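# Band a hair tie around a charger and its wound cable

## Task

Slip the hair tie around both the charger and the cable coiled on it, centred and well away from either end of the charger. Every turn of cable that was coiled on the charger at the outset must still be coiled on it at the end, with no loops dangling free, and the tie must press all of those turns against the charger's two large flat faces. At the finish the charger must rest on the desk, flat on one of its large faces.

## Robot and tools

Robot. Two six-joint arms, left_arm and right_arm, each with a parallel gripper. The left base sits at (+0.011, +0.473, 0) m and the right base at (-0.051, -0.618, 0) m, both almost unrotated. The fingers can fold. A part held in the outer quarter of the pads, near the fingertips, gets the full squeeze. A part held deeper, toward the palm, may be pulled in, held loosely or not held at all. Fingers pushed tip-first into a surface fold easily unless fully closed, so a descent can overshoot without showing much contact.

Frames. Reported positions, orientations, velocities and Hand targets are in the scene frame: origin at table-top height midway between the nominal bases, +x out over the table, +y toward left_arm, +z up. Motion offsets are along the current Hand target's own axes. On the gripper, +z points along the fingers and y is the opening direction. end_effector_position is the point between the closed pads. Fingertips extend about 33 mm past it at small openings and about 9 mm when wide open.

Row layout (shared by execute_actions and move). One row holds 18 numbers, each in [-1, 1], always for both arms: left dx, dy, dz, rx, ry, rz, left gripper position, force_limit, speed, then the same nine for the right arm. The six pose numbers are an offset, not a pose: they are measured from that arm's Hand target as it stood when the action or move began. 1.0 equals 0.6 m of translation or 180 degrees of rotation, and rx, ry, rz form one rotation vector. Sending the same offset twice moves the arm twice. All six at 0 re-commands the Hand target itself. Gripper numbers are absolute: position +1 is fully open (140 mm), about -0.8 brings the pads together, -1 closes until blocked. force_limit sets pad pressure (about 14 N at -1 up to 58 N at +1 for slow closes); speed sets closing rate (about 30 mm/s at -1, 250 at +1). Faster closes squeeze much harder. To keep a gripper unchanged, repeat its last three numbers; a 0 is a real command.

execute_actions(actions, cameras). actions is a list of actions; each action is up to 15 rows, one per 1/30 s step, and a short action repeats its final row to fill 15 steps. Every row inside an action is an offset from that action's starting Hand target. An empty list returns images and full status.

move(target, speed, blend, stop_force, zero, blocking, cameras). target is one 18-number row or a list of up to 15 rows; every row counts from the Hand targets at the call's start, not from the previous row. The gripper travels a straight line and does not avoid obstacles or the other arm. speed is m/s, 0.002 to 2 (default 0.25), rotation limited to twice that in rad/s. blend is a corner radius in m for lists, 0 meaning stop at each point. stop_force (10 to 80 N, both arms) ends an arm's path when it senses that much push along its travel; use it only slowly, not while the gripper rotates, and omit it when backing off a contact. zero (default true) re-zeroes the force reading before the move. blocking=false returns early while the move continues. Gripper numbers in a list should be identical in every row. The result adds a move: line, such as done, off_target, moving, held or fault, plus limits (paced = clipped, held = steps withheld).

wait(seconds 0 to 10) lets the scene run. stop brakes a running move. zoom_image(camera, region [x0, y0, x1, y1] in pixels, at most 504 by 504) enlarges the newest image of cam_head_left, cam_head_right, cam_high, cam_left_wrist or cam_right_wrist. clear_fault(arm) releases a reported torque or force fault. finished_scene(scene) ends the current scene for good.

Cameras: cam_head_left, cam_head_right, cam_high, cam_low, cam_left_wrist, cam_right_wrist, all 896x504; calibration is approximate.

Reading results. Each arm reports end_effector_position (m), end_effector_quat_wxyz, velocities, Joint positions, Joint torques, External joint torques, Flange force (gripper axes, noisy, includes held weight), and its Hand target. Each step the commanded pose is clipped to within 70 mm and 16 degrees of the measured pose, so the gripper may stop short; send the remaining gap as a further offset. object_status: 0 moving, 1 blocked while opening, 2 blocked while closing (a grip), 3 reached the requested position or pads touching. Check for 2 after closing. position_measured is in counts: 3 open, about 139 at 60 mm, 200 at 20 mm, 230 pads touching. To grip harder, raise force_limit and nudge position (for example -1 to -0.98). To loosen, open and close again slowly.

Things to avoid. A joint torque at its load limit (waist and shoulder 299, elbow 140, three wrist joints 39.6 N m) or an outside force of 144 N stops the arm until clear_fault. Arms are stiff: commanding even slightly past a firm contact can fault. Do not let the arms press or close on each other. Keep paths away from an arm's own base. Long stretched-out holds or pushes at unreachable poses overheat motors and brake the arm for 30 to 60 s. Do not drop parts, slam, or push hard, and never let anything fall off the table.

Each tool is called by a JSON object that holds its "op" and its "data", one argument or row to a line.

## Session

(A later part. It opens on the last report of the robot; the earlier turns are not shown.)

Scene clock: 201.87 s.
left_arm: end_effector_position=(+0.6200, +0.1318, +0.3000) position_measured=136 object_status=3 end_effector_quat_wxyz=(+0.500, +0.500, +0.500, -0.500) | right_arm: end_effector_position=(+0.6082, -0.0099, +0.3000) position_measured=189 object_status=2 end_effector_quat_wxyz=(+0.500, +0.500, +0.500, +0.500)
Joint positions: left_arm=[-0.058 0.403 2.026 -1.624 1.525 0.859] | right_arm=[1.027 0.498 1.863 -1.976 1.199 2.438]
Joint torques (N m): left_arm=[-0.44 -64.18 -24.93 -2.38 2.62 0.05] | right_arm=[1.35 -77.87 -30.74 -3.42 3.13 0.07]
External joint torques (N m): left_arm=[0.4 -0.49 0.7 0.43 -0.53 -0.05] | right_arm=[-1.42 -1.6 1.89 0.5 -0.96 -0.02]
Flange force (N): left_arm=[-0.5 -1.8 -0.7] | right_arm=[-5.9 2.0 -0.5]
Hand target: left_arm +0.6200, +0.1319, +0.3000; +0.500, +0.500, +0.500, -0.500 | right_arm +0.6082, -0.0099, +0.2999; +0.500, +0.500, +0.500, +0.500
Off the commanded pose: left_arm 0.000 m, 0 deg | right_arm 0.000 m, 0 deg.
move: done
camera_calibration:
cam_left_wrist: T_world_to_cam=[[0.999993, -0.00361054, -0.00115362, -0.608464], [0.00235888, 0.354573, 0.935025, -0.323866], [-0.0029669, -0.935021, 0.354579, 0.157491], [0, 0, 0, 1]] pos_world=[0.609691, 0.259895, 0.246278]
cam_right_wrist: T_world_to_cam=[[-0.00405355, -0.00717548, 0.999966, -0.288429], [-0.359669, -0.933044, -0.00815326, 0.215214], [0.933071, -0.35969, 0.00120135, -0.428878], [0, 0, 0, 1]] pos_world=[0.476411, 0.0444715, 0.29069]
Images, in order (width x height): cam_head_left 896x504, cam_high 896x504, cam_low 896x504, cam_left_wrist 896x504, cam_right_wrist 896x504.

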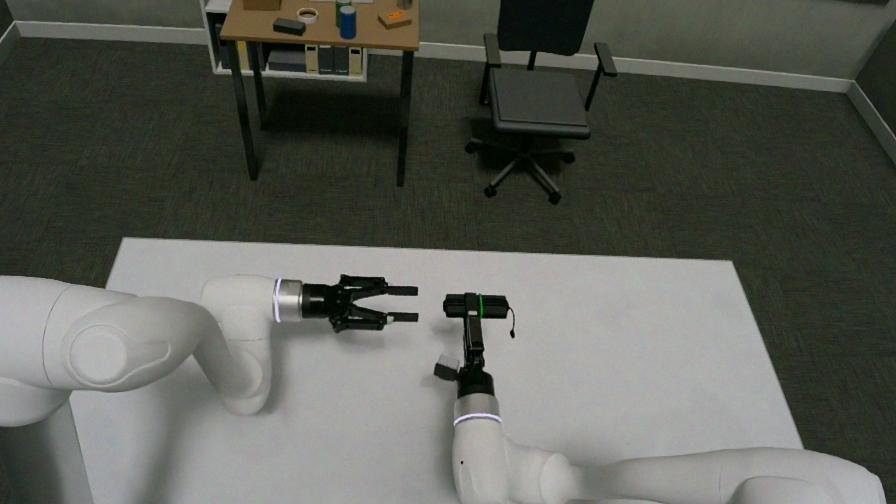

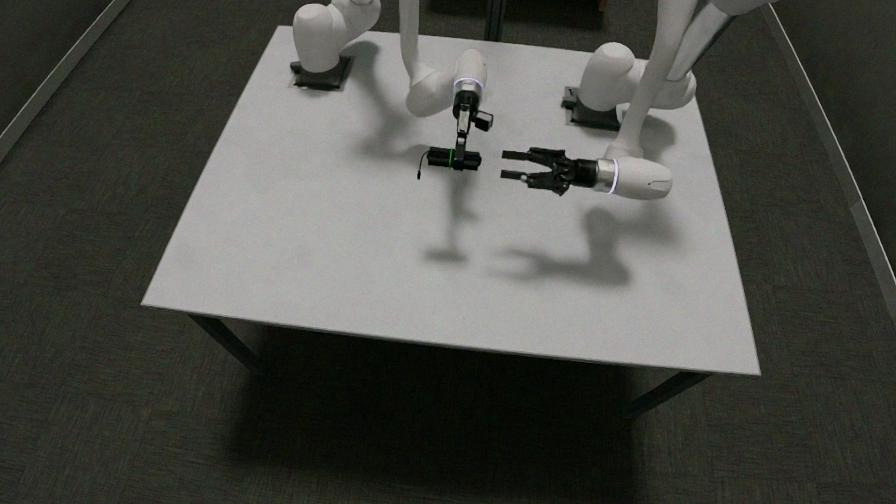

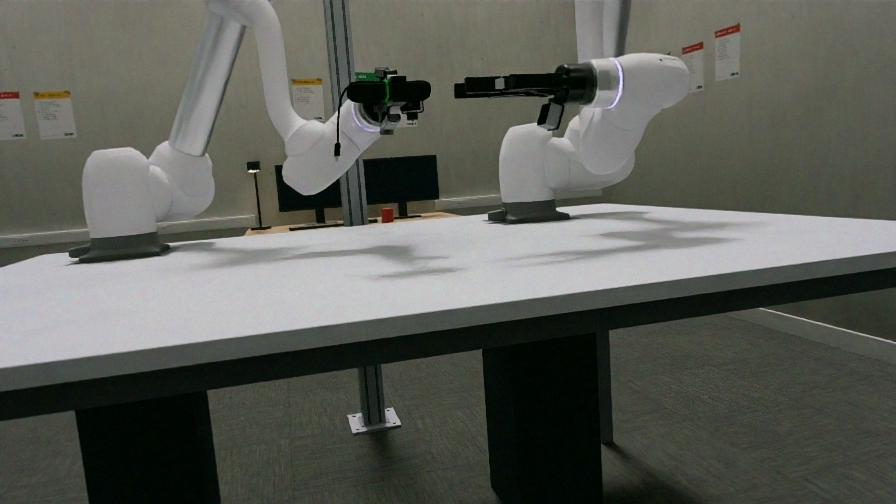

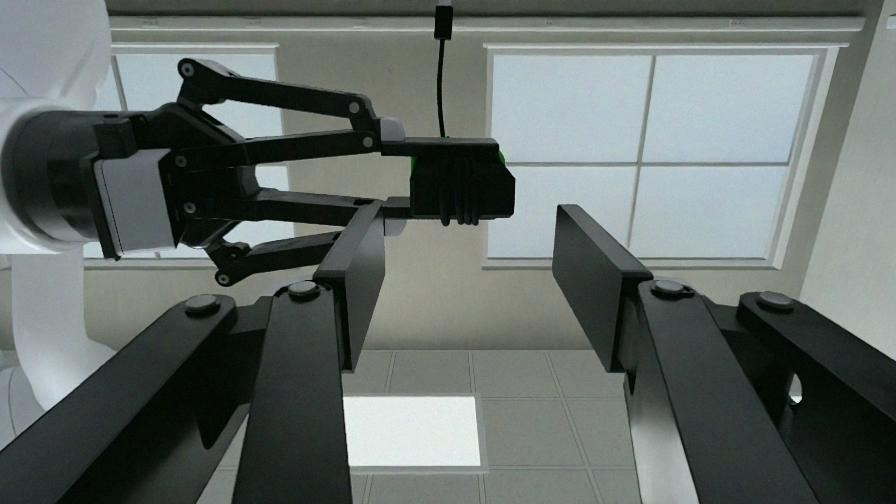

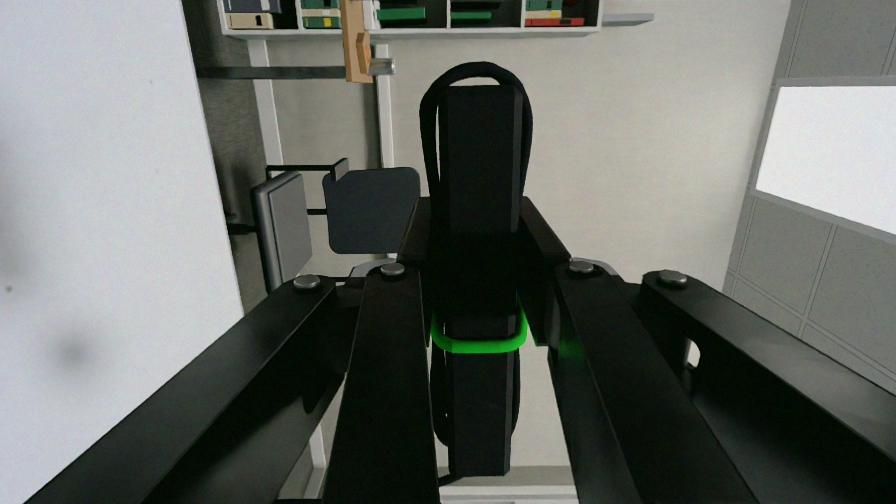

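{"op": "move", "data": {
  "target": [
    [-0.2667,0,0.0532,0,0.5,0,0.05,1,-0.5,0,0,0,0,0,0,-1,0,-1],
    [-0.2,0,0.3198,0,0.5,0,0.05,1,-0.5,0,0,0,0,0,0,-1,0,-1]
  ],
  "speed": 0.35,
  "blend": [0.02,0],
  "cameras": ["all"]
}}

{"op": "zoom_image", "data": {
  "camera": "cam_left_wrist",
  "region": [300, 60, 640, 400]
}}

Scene clock: 205.80 s.
left_arm: end_effector_position=(+0.6198, -0.0599, +0.4201) position_measured=123 object_status=3 end_effector_quat_wxyz=(+0.000, +0.707, +0.707, +0.000) | right_arm: end_effector_position=(+0.6082, -0.0099, +0.2999) position_measured=189 object_status=2 end_effector_quat_wxyz=(+0.500, +0.500, +0.500, +0.500)
Joint positions: left_arm=[-0.748 0.416 1.095 0 1.63 -0.761] | right_arm=[1.027 0.498 1.863 -1.976 1.199 2.438]
Joint torques (N m): left_arm=[-0.58 -83.32 -42.75 4.16 0.57 0.03] | right_arm=[1.82 -77.96 -30.76 -3.39 3.14 0.07]
External joint torques (N m): left_arm=[0.63 0.19 1.19 0.15 -0.55 -0.03] | right_arm=[-1.73 -1.49 1.9 0.47 -0.98 -0.02]
Flange force (N): left_arm=[2.7 -1.9 3.3] | right_arm=[-6.1 1.9 0.0]
Hand target: left_arm +0.6198, -0.0600, +0.4201; +0.000, +0.707, +0.707, +0.000 | right_arm +0.6082, -0.0099, +0.2999; +0.500, +0.500, +0.500, +0.500
Off the commanded pose: left_arm 0.000 m, 0 deg | right_arm 0.000 m, 0 deg.
move: done
camera_calibration:
cam_left_wrist: T_world_to_cam=[[0.999997, -0.0000534065, -0.00253666, -0.608103], [0.000849718, -0.934995, 0.35466, -0.200714], [-0.0023907, -0.354661, -0.934992, 0.511823], [0, 0, 0, 1]] pos_world=[0.609496, -0.00617546, 0.548193]
cam_right_wrist: T_world_to_cam=[[-0.00405355, -0.00717548, 0.999966, -0.288429], [-0.359669, -0.933044, -0.00815326, 0.215214], [0.933071, -0.35969, 0.00120135, -0.428878], [0, 0, 0, 1]] pos_world=[0.476411, 0.0444715, 0.29069]

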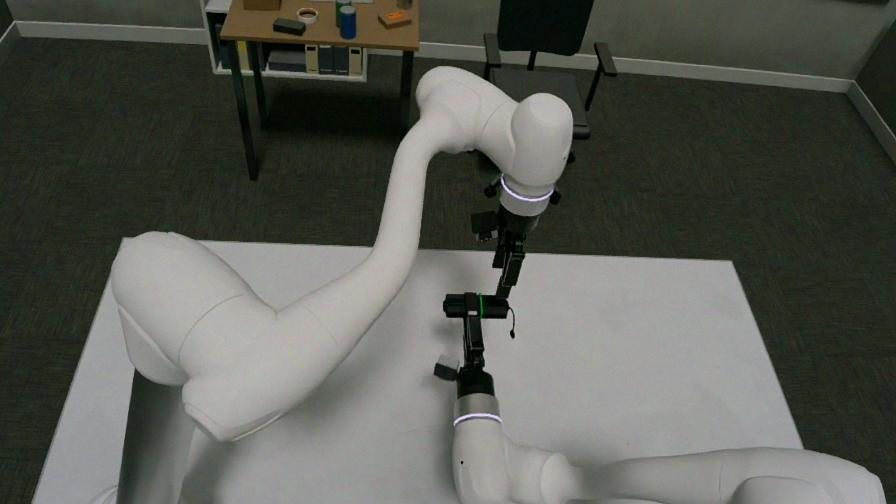

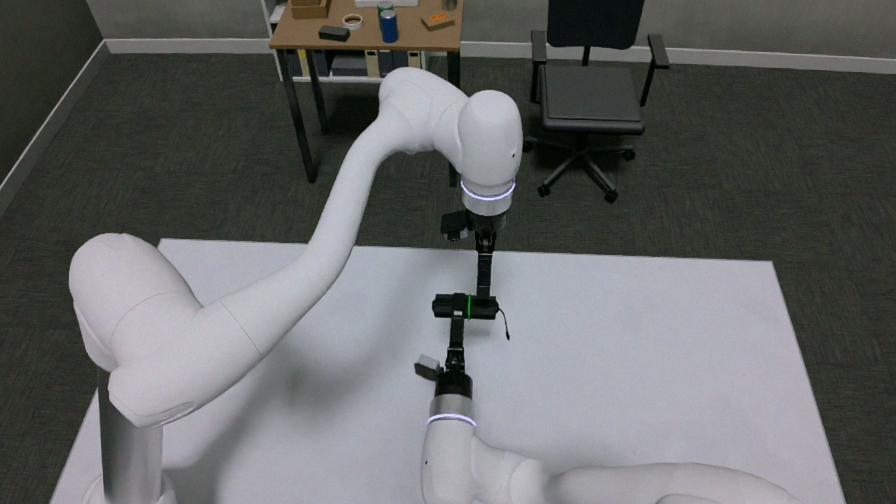

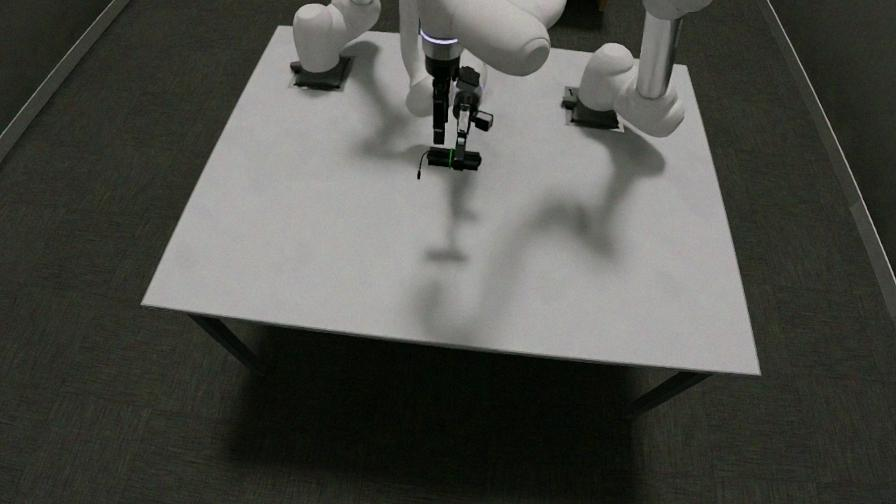

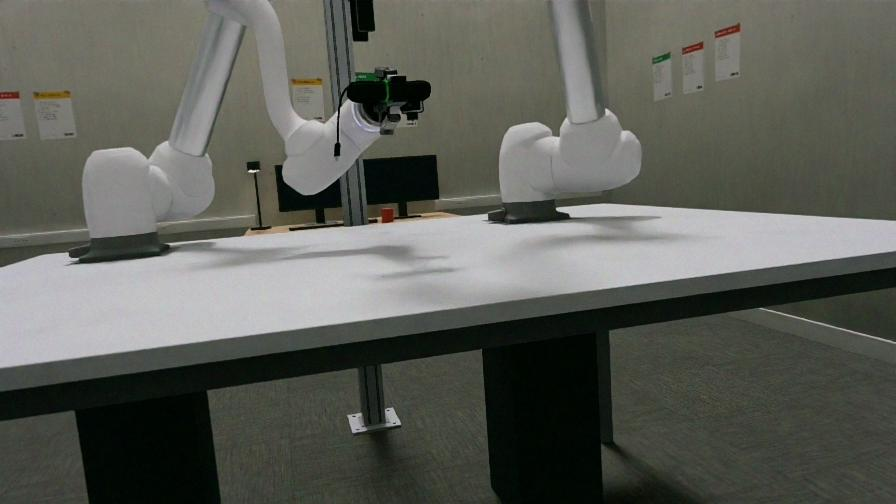

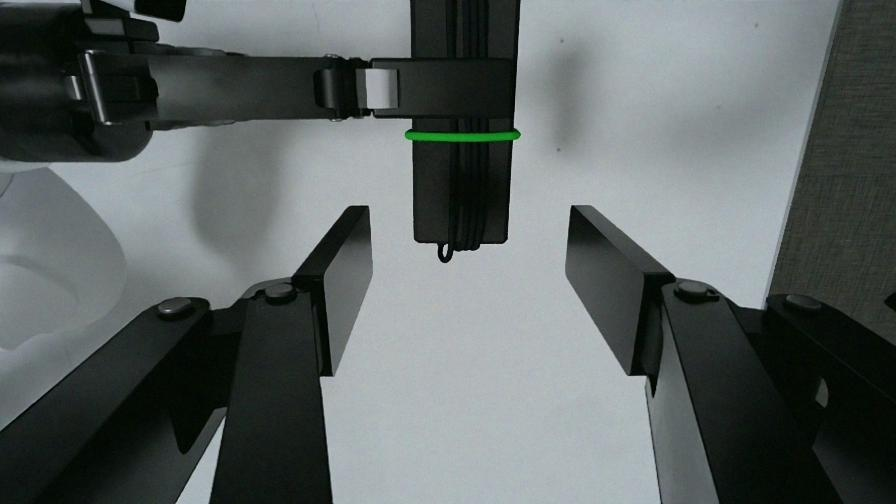

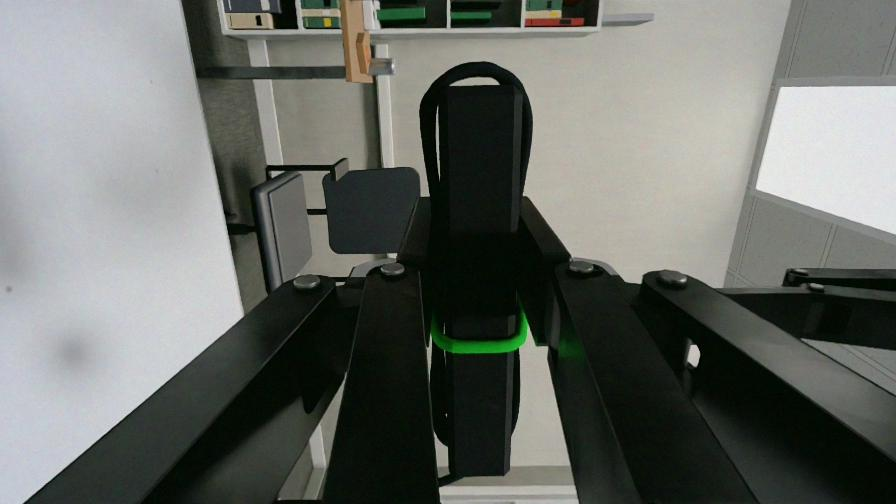

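Scaled by 1.482 from the camera's 896x504 image, which has a finer 1280x720 frame.

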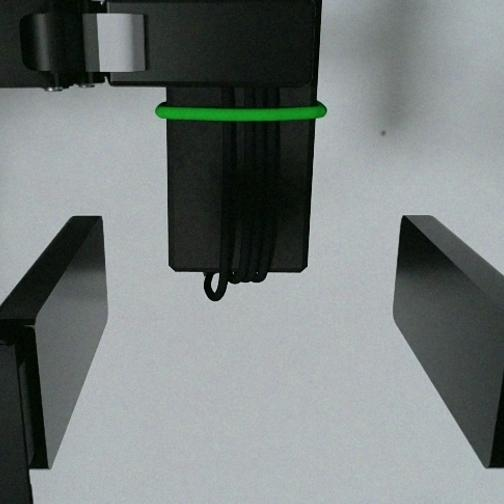

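{"op": "move", "data": {
  "target": [
    [-0.01,-0.0013,0.1633,0,0,0,0.05,1,-0.5,0,0,0,0,0,0,-1,0,-1],
    [-0.01,-0.0013,0.1633,0,0,0,-1,0,-1,0,0,0,0,0,0,-1,0,-1]
  ],
  "speed": 0.12,
  "cameras": ["cam_left_wrist","cam_low"]
}}

{"op": "wait", "data": {
  "seconds": 0.7
}}

{"op": "zoom_image", "data": {
  "camera": "cam_low",
  "region": [310, 40, 450, 150]
}}

Scene clock: 208.77 s.
left_arm: end_effector_position=(+0.6191, -0.0660, +0.3221) position_measured=155 object_status=0 end_effector_quat_wxyz=(+0.000, +0.707, +0.707, +0.000) | right_arm: end_effector_position=(+0.6082, -0.0099, +0.2999) position_measured=189 object_status=2 end_effector_quat_wxyz=(+0.500, +0.500, +0.500, +0.500)
Joint positions: left_arm=[-0.754 0.427 1.256 0 1.459 -0.767] | right_arm=[1.027 0.498 1.863 -1.976 1.199 2.438]
Joint torques (N m): left_arm=[-1.54 -82.71 -40.53 3.53 1.1 -0.23] | right_arm=[-0.04 -79.75 -32.47 -3.91 3.87 -0.01]
External joint torques (N m): left_arm=[1.68 -3.17 -1.49 0.82 -1.06 0.23] | right_arm=[0.19 0.2 3.69 1 -1.7 0.06]
Flange force (N): left_arm=[3.4 -0.2 -1.1] | right_arm=[-5.9 -0.3 -3.0]
Hand target: left_arm +0.6190, -0.0660, +0.3221; +0.000, +0.707, +0.707, +0.000 | right_arm +0.6082, -0.0099, +0.2999; +0.500, +0.500, +0.500, +0.500
Off the commanded pose: left_arm 0.000 m, 0 deg | right_arm 0.000 m, 0 deg.
move: done
camera_calibration:
cam_left_wrist: T_world_to_cam=[[0.999997, -0.000053219, -0.00253655, -0.607552], [0.000849632, -0.935028, 0.354572, -0.17162], [-0.00239062, -0.354573, -0.935025, 0.418044], [0, 0, 0, 1]] pos_world=[0.608696, -0.0122751, 0.450193]
Images, in order (width x height): cam_low 896x504, cam_left_wrist 896x504.

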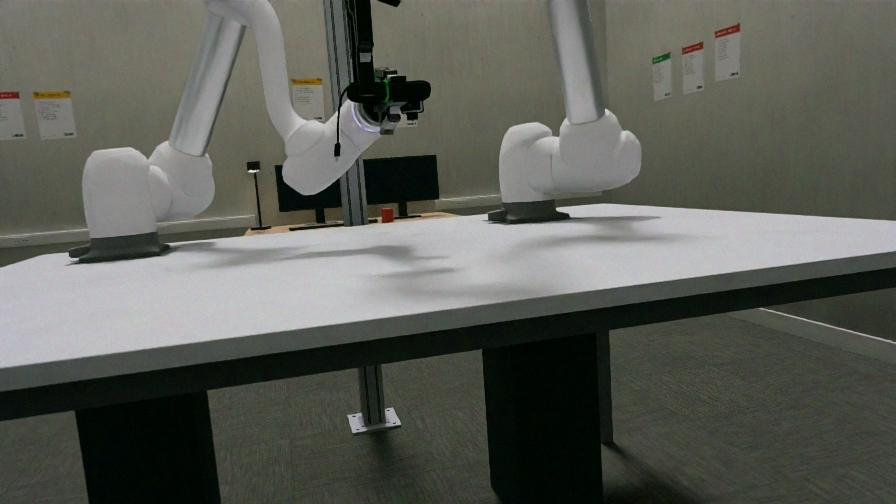

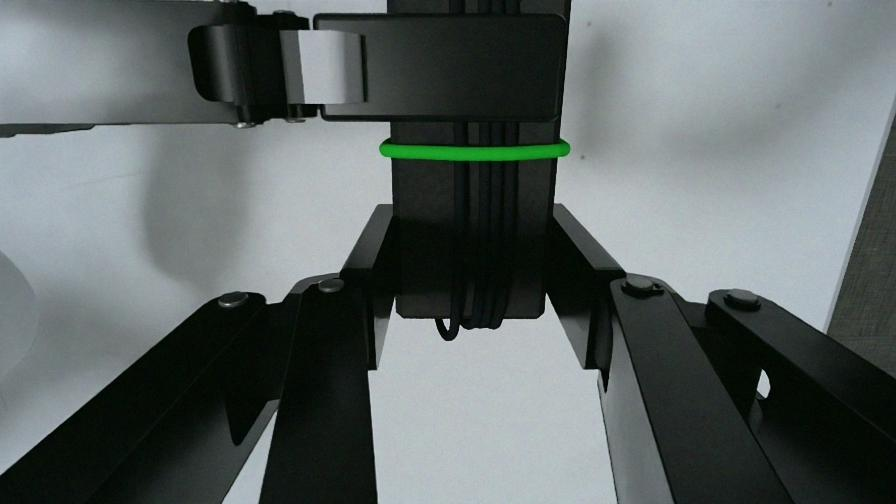

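Scene clock: 209.47 s.
left_arm: end_effector_position=(+0.6191, -0.0660, +0.3221) position_measured=155 object_status=2 end_effector_quat_wxyz=(+0.000, +0.707, +0.707, +0.000) | right_arm: end_effector_position=(+0.6082, -0.0099, +0.2999) position_measured=189 object_status=2 end_effector_quat_wxyz=(+0.500, +0.500, +0.500, +0.500)
Joint positions: left_arm=[-0.754 0.427 1.256 0 1.459 -0.767] | right_arm=[1.027 0.498 1.863 -1.976 1.199 2.438]
Joint torques (N m): left_arm=[-1.55 -82.57 -40.51 3.62 1.12 -0.25] | right_arm=[0.42 -79.64 -32.55 -3.91 3.87 -0.02]
External joint torques (N m): left_arm=[1.56 -1.2 -0.87 0.66 -1.1 0.25] | right_arm=[-0.41 0.07 3.64 0.99 -1.7 0.06]
Flange force (N): left_arm=[2.1 1.0 0.3] | right_arm=[-6.4 -0.1 -2.2]
Hand target: left_arm +0.6190, -0.0660, +0.3221; +0.000, +0.707, +0.707, +0.000 | right_arm +0.6082, -0.0099, +0.2999; +0.500, +0.500, +0.500, +0.500
Tool commands: left_gripper/position=-1.0 left_gripper/force_limit=+0.0 left_gripper/speed=-1.0 right_gripper/position=-1.0 right_gripper/force_limit=+0.0 right_gripper/speed=-1.0
Off the commanded pose: left_arm 0.000 m, 0 deg | right_arm 0.000 m, 0 deg.
wait: 0.70 s; at rest by 0.17 s

Scaled by 3.600 from the camera's 896x504 image, which has a finer 1280x720 frame.
This view is cut from an older image: the scene may have changed since it was taken.

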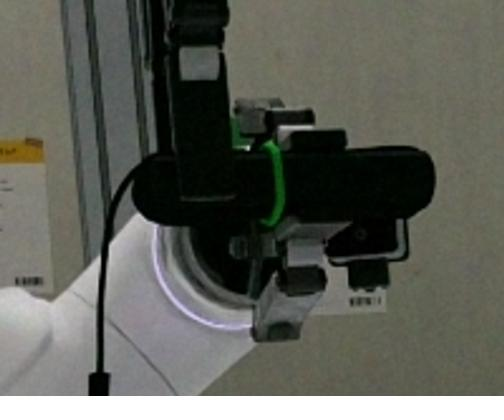

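{"op": "move", "data": {
  "target": [
    [0,0,0,0,0,0,-1,0,-1,0,0,0,0,0,0,0.0,1,-0.5],
    [0,0,0,0,0,0,-1,0,-1,0,0,-0.2,0,0,0,0.0,1,-0.5]
  ],
  "speed": 0.12,
  "cameras": ["cam_left_wrist","cam_low","cam_high"]
}}

{"op": "zoom_image", "data": {
  "camera": "cam_low",
  "region": [310, 40, 450, 150]
}}

{"op": "zoom_image", "data": {
  "camera": "cam_left_wrist",
  "region": [340, 0, 640, 360]
}}

Scene clock: 212.00 s.
left_arm: end_effector_position=(+0.6190, -0.0660, +0.3221) position_measured=155 object_status=2 end_effector_quat_wxyz=(+0.000, +0.707, +0.707, +0.000) | right_arm: end_effector_position=(+0.4883, -0.0098, +0.2999) position_measured=129 object_status=3 end_effector_quat_wxyz=(+0.500, +0.500, +0.500, +0.500)
Joint positions: left_arm=[-0.754 0.427 1.256 0 1.459 -0.767] | right_arm=[1.189 0.442 1.961 -1.859 1.318 2.439]
Joint torques (N m): left_arm=[-0.1 -86.35 -43.92 4.27 0.58 0.03] | right_arm=[2.84 -68.56 -27.58 -2.51 2.49 0.1]
External joint torques (N m): left_arm=[0.07 1.97 2.39 0.03 -0.55 -0.03] | right_arm=[-2.8 -3.38 0.83 -0.07 -0.35 -0.05]
Flange force (N): left_arm=[2.0 -2.2 5.0] | right_arm=[-7.0 4.2 2.7]
Hand target: left_arm +0.6190, -0.0660, +0.3221; +0.000, +0.707, +0.707, +0.000 | right_arm +0.4882, -0.0098, +0.2999; +0.500, +0.500, +0.500, +0.500
Off the commanded pose: left_arm 0.000 m, 0 deg | right_arm 0.000 m, 0 deg.
move: done
camera_calibration:
cam_left_wrist: T_world_to_cam=[[0.999997, -0.0000871991, -0.0026306, -0.60751], [0.000851206, -0.935028, 0.354572, -0.171621], [-0.0024906, -0.354573, -0.935025, 0.418105], [0, 0, 0, 1]] pos_world=[0.608695, -0.012275, 0.450193]
Images, in order (width x height): cam_high 896x504, cam_low 896x504, cam_left_wrist 896x504.

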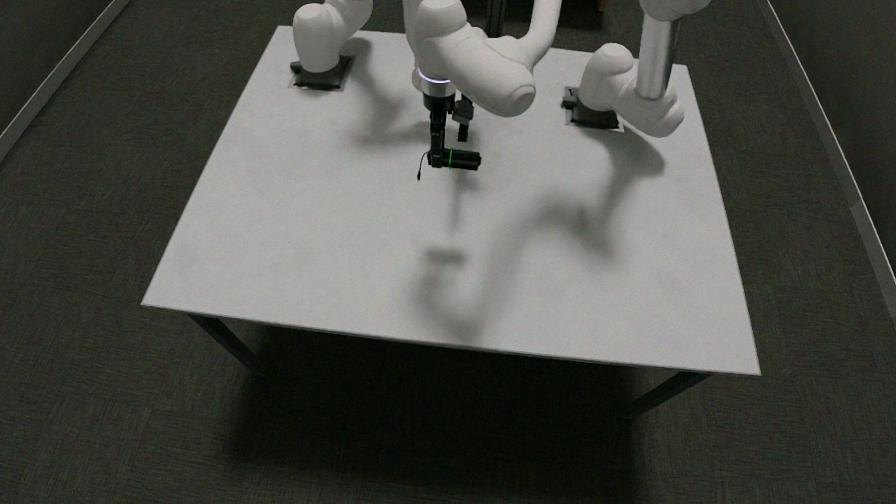

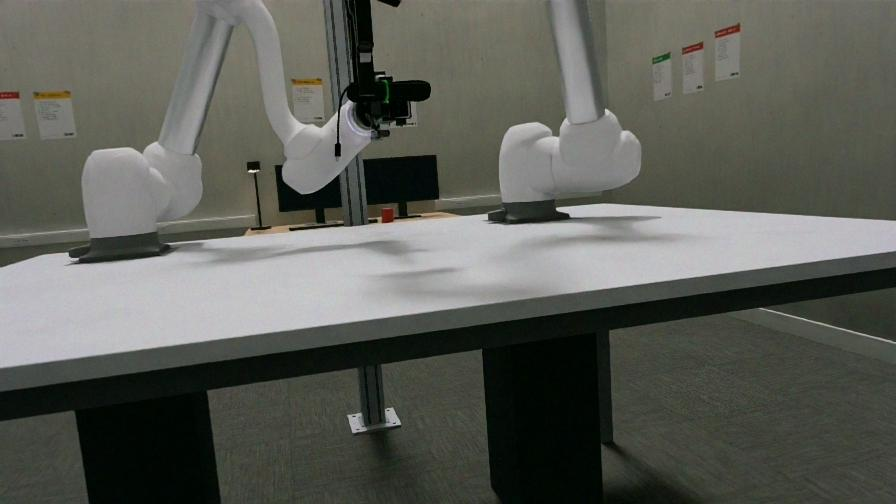

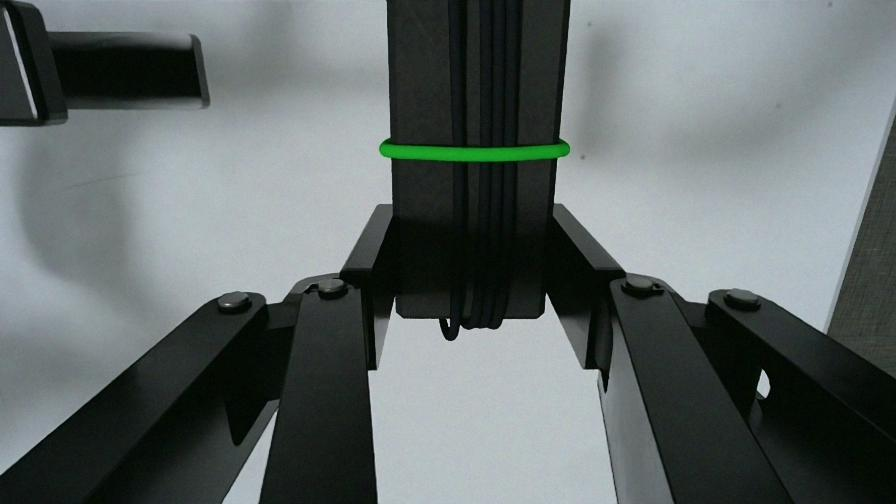

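Scaled by 3.600 from the camera's 896x504 image, which has a finer 1280x720 frame.

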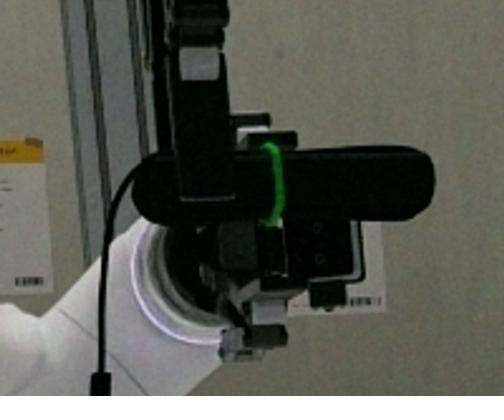

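Scaled by 1.400 from the camera's 896x504 image, which has a finer 1280x720 frame.

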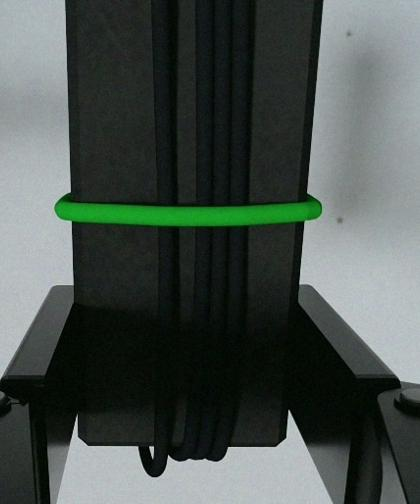

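{"op": "move", "data": {
  "target": [
    [-0.04,-0.0317,0.2867,0,0,0,-1,0,-1,0,0,-0.25,0,0,0,0.0,1,-0.5],
    [0.11,-0.0317,0.4367,0,0,0,-1,0,-1,0,0,-0.25,0,0,0,0.0,1,-0.5]
  ],
  "speed": [0.25,0.15],
  "blend": [0.01,0],
  "cameras": ["cam_left_wrist","cam_low"]
}}

{"op": "zoom_image", "data": {
  "camera": "cam_low",
  "region": [330, 170, 490, 290]
}}

Scene clock: 214.53 s.
left_arm: end_effector_position=(+0.6001, -0.0001, +0.0601) position_measured=155 object_status=2 end_effector_quat_wxyz=(+0.000, +0.708, +0.707, +0.000) | right_arm: end_effector_position=(+0.3382, -0.0097, +0.2998) position_measured=129 object_status=3 end_effector_quat_wxyz=(+0.500, +0.500, +0.500, +0.500)
Joint positions: left_arm=[-0.709 0.485 1.67 0 0.986 -0.721] | right_arm=[1.421 0.405 2.023 -1.684 1.474 2.433]
Joint torques (N m): left_arm=[-0.48 -84.28 -37.59 3.56 0.7 0] | right_arm=[1.68 -63.52 -25.67 -2.03 2.38 0.13]
External joint torques (N m): left_arm=[0.47 1.73 2.86 0.03 -0.68 0] | right_arm=[-1.77 -3.38 0.38 -0.13 -0.24 -0.08]
Flange force (N): left_arm=[3.3 -3.1 4.6] | right_arm=[-5.1 4.6 2.8]
Hand target: left_arm +0.6001, -0.0001, +0.0600; +0.000, +0.707, +0.707, +0.000 | right_arm +0.3382, -0.0097, +0.2998; +0.500, +0.500, +0.500, +0.500
Off the commanded pose: left_arm 0.000 m, 0 deg | right_arm 0.000 m, 0 deg.
move: done
camera_calibration:
cam_left_wrist: T_world_to_cam=[[0.999997, -0.000207167, -0.00237445, -0.589337], [0.000647992, -0.935062, 0.354484, -0.01695], [-0.0022937, -0.354484, -0.935059, 0.196333], [0, 0, 0, 1]] pos_world=[0.589796, 0.0536256, 0.188192]
Images, in order (width x height): cam_low 896x504, cam_left_wrist 896x504.

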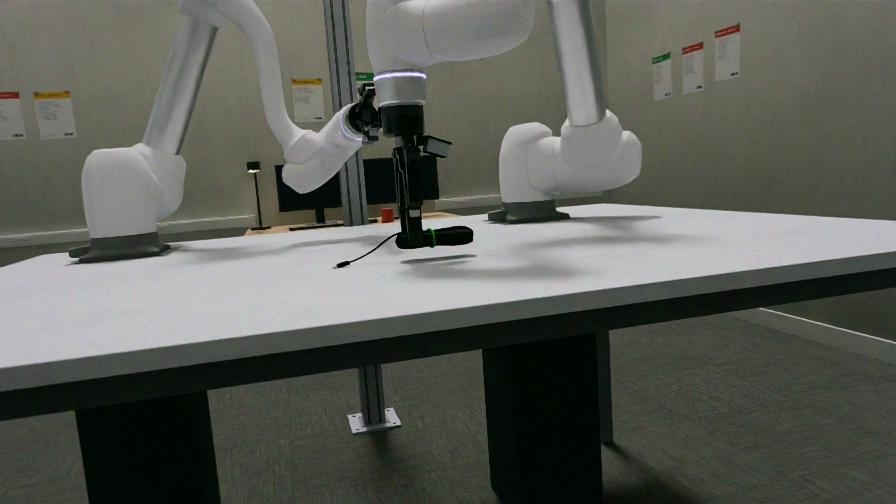

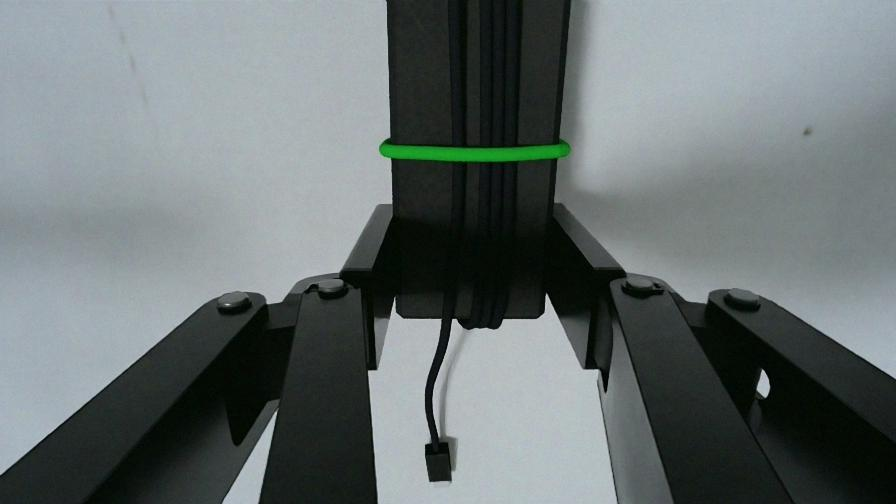

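Scaled by 3.150 from the camera's 896x504 image, which has a finer 1280x720 frame.

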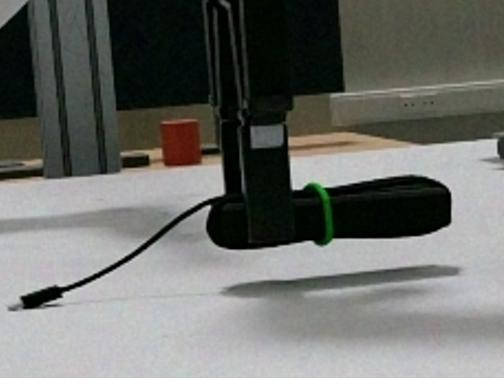

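{"op": "move", "data": {
  "target": [0.012,0,0.04,0,0,0,-1,0,-1,0,0,0,0,0,0,0.0,1,-0.5],
  "speed": 0.025,
  "stop_force": 10,
  "cameras": ["cam_left_wrist","cam_low"]
}}

{"op": "zoom_image", "data": {
  "camera": "cam_low",
  "region": [330, 170, 490, 290]
}}

Scene clock: 216.87 s.
left_arm: end_effector_position=(+0.6002, +0.0064, +0.0382) position_measured=155 object_status=2 end_effector_quat_wxyz=(+0.000, +0.707, +0.707, +0.000) | right_arm: end_effector_position=(+0.3382, -0.0097, +0.2998) position_measured=129 object_status=3 end_effector_quat_wxyz=(+0.500, +0.500, +0.500, +0.500)
Joint positions: left_arm=[-0.702 0.499 1.694 -0.001 0.948 -0.714] | right_arm=[1.421 0.405 2.023 -1.684 1.474 2.433]
Joint torques (N m): left_arm=[-1.08 -77.47 -31.01 3.12 0.34 0.02] | right_arm=[1.57 -63.94 -25.67 -2 2.42 0.08]
External joint torques (N m): left_arm=[1.05 -5.67 -2.83 0.38 -0.31 -0.02] | right_arm=[-1.57 -2.91 0.46 -0.15 -0.28 -0.03]
Flange force (N): left_arm=[2.0 -0.3 -6.7] | right_arm=[-4.7 3.8 2.6]
Hand target: left_arm +0.6002, +0.0064, +0.0382; +0.000, +0.707, +0.707, +0.000 (not the last commanded pose) | right_arm +0.3382, -0.0097, +0.2998; +0.500, +0.500, +0.500, +0.500
Off the commanded pose: left_arm 0.002 m, 0 deg | right_arm 0.000 m, 0 deg.
move: contact (left_arm)
camera_calibration:
cam_left_wrist: T_world_to_cam=[[0.999997, 0.0000141824, -0.00234837, -0.589405], [0.000846416, -0.93495, 0.35478, -0.0032835], [-0.00219058, -0.354781, -0.934947, 0.178097], [0, 0, 0, 1]] pos_world=[0.589796, 0.0601239, 0.166292]
Images, in order (width x height): cam_low 896x504, cam_left_wrist 896x504.

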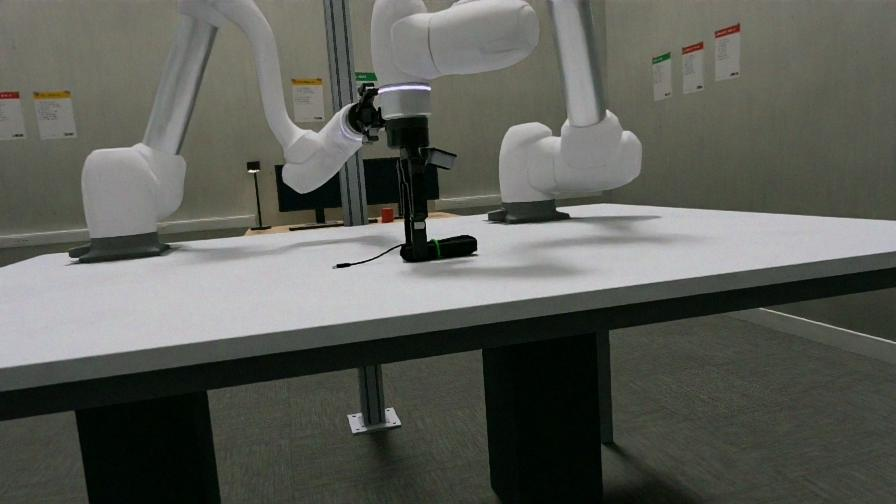

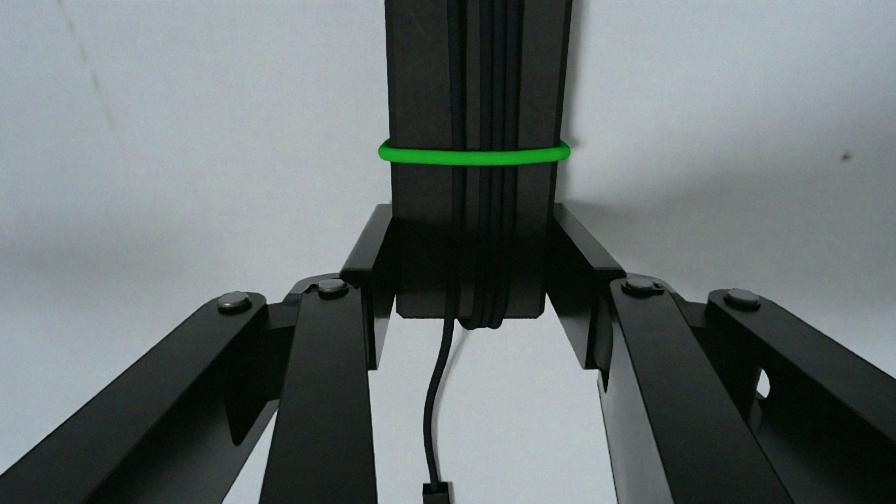

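Scaled by 3.150 from the camera's 896x504 image, which has a finer 1280x720 frame.

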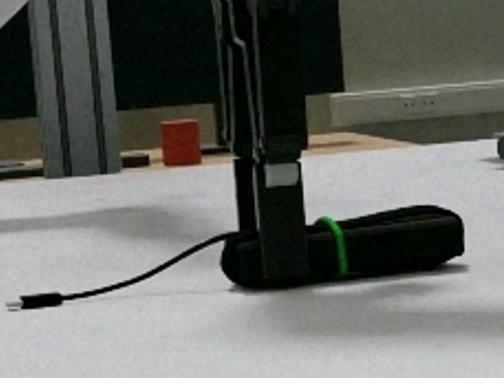

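{"op": "move", "data": {
  "target": [
    [0,0,0,0,0,0,-0.08,0.5,-1,0,0,0,0,0,0,0.0,1,-0.5],
    [0,0,-0.1,0,0,0,-0.08,0.5,-1,0,0,0,0,0,0,0.0,1,-0.5],
    [0.05,0,-0.4,0,0,0,-0.08,0.5,-1,0,0,0,0,0,0,0.0,1,-0.5]
  ],
  "speed": [0.05,0.1,0.2],
  "blend": [0,0.02,0],
  "cameras": ["all"]
}}

{"op": "zoom_image", "data": {
  "camera": "cam_low",
  "region": [330, 170, 490, 290]
}}

{"op": "zoom_image", "data": {
  "camera": "cam_left_wrist",
  "region": [350, 60, 600, 360]
}}

{"op": "zoom_image", "data": {
  "camera": "cam_high",
  "region": [400, 160, 500, 260]
}}

Scene clock: 219.73 s.
left_arm: end_effector_position=(+0.6002, +0.0366, +0.2781) position_measured=139 object_status=3 end_effector_quat_wxyz=(+0.000, +0.708, +0.707, +0.000) | right_arm: end_effector_position=(+0.3382, -0.0097, +0.2998) position_measured=129 object_status=3 end_effector_quat_wxyz=(+0.500, +0.500, +0.500, +0.500)
Joint positions: left_arm=[-0.671 0.311 1.499 0 1.332 -0.683] | right_arm=[1.421 0.405 2.023 -1.684 1.474 2.433]
Joint torques (N m): left_arm=[-1.08 -72.09 -41.51 4.08 0.77 -0.03] | right_arm=[1.61 -63.44 -25.75 -2.04 2.43 0.08]
External joint torques (N m): left_arm=[1.02 0.41 1.1 0.11 -0.75 0.03] | right_arm=[-1.68 -3.51 0.57 -0.11 -0.29 -0.03]
Flange force (N): left_arm=[2.4 -0.8 2.9] | right_arm=[-5.7 4.6 2.7]
Hand target: left_arm +0.6002, +0.0366, +0.2782; +0.000, +0.707, +0.707, +0.000 | right_arm +0.3382, -0.0097, +0.2998; +0.500, +0.500, +0.500, +0.500
Off the commanded pose: left_arm 0.000 m, 0 deg | right_arm 0.000 m, 0 deg.
move: done
camera_calibration:
cam_left_wrist: T_world_to_cam=[[0.999997, -0.0000794719, -0.00231458, -0.588847], [0.000746586, -0.934995, 0.35466, -0.0600828], [-0.00219231, -0.354661, -0.934993, 0.413208], [0, 0, 0, 1]] pos_world=[0.589796, 0.0903246, 0.406292]
cam_right_wrist: T_world_to_cam=[[-0.00405355, -0.00717548, 0.999966, -0.289422], [-0.359669, -0.933044, -0.00815326, 0.118289], [0.933071, -0.35969, 0.00120135, -0.176877], [0, 0, 0, 1]] pos_world=[0.206411, 0.0446715, 0.29059]

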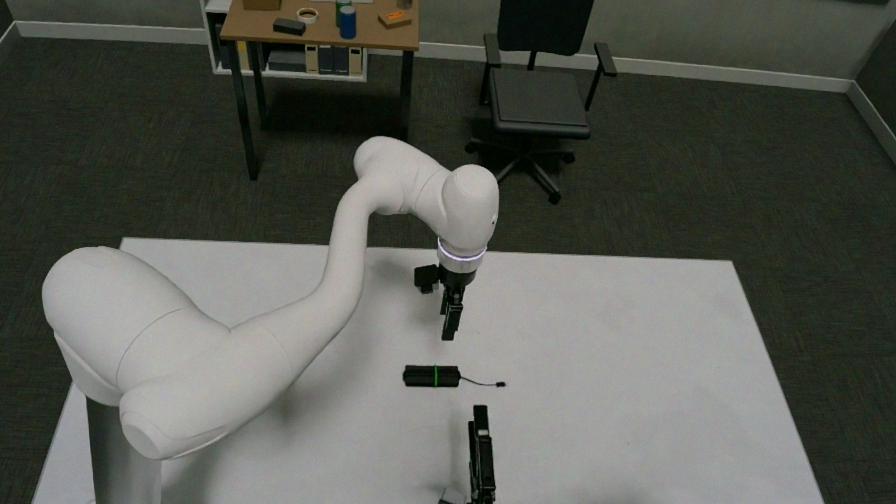

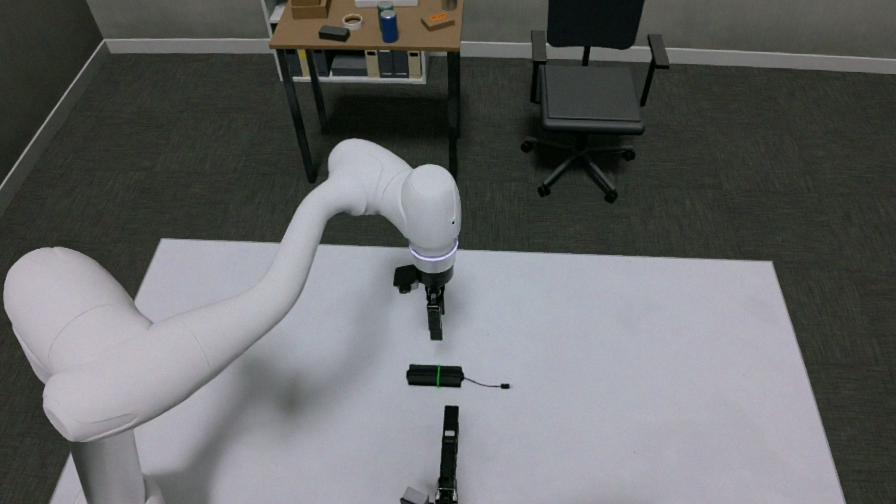

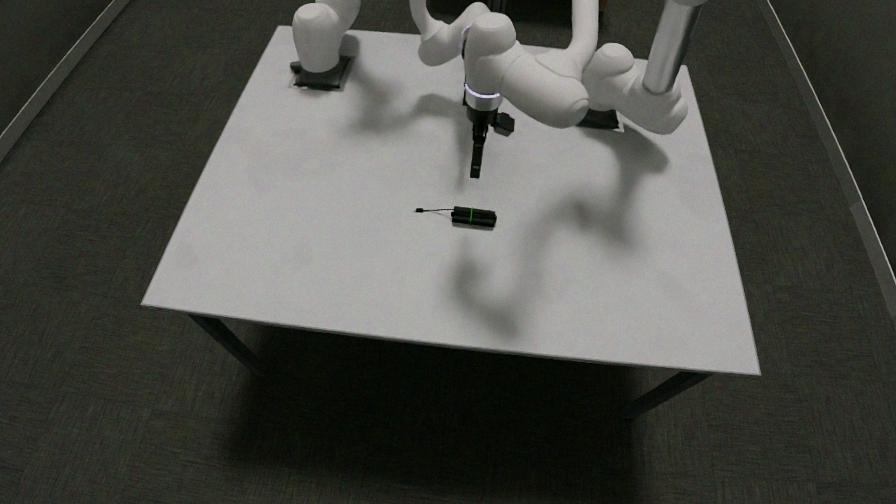

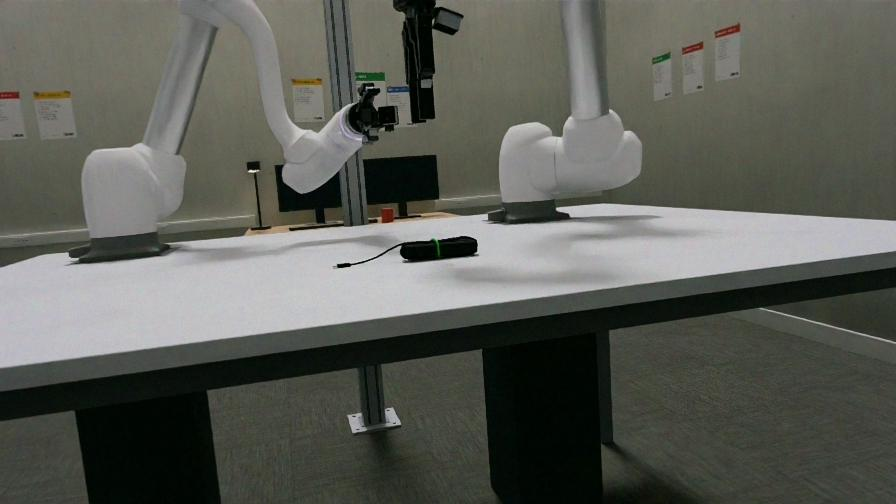

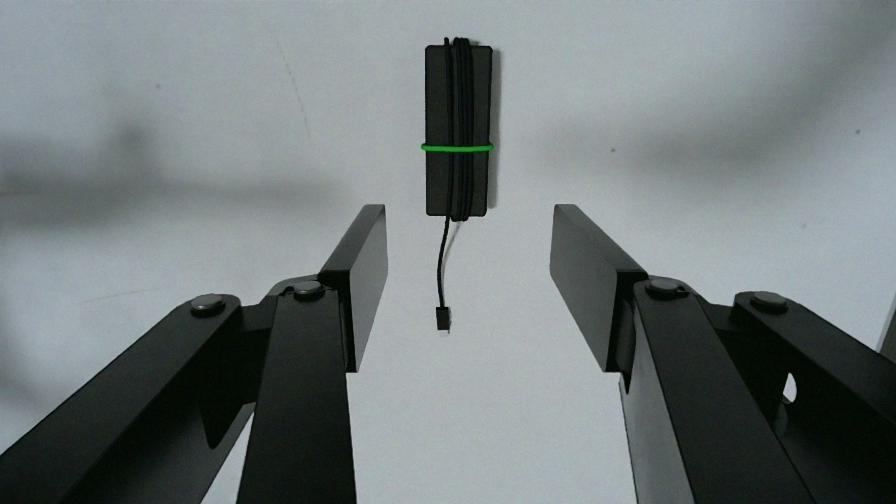

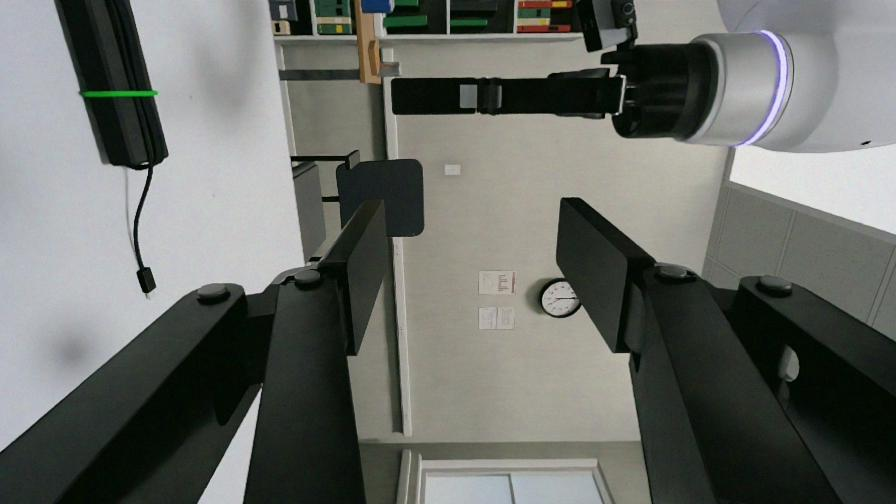

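Scaled by 3.150 from the camera's 896x504 image, which has a finer 1280x720 frame.

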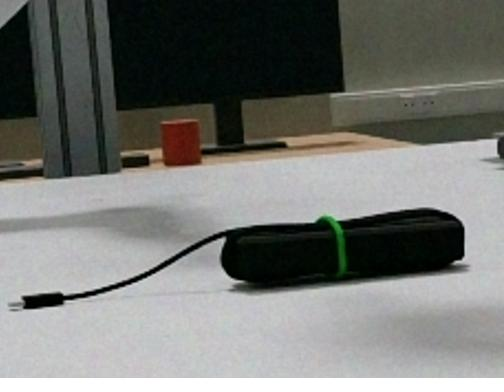

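Scaled by 1.680 from the camera's 896x504 image, which has a finer 1280x720 frame.

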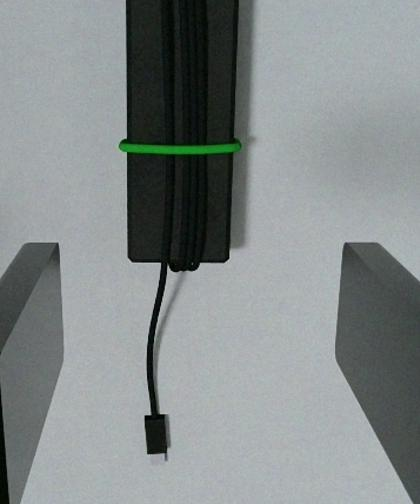

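Scaled by 5.040 from the camera's 896x504 image, which has a finer 1280x720 frame.

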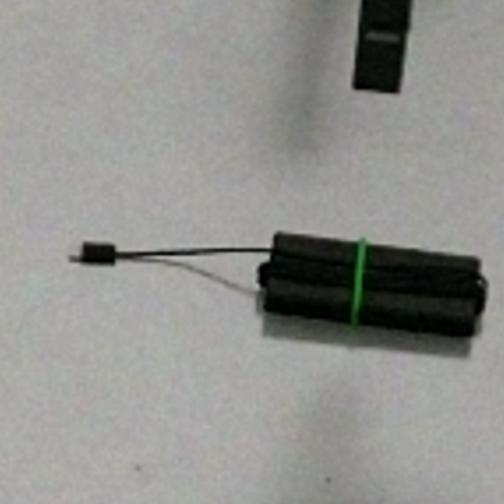

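{"op": "finished_scene", "data": {
  "scene": 1
}}

The scene is finished: the task was done.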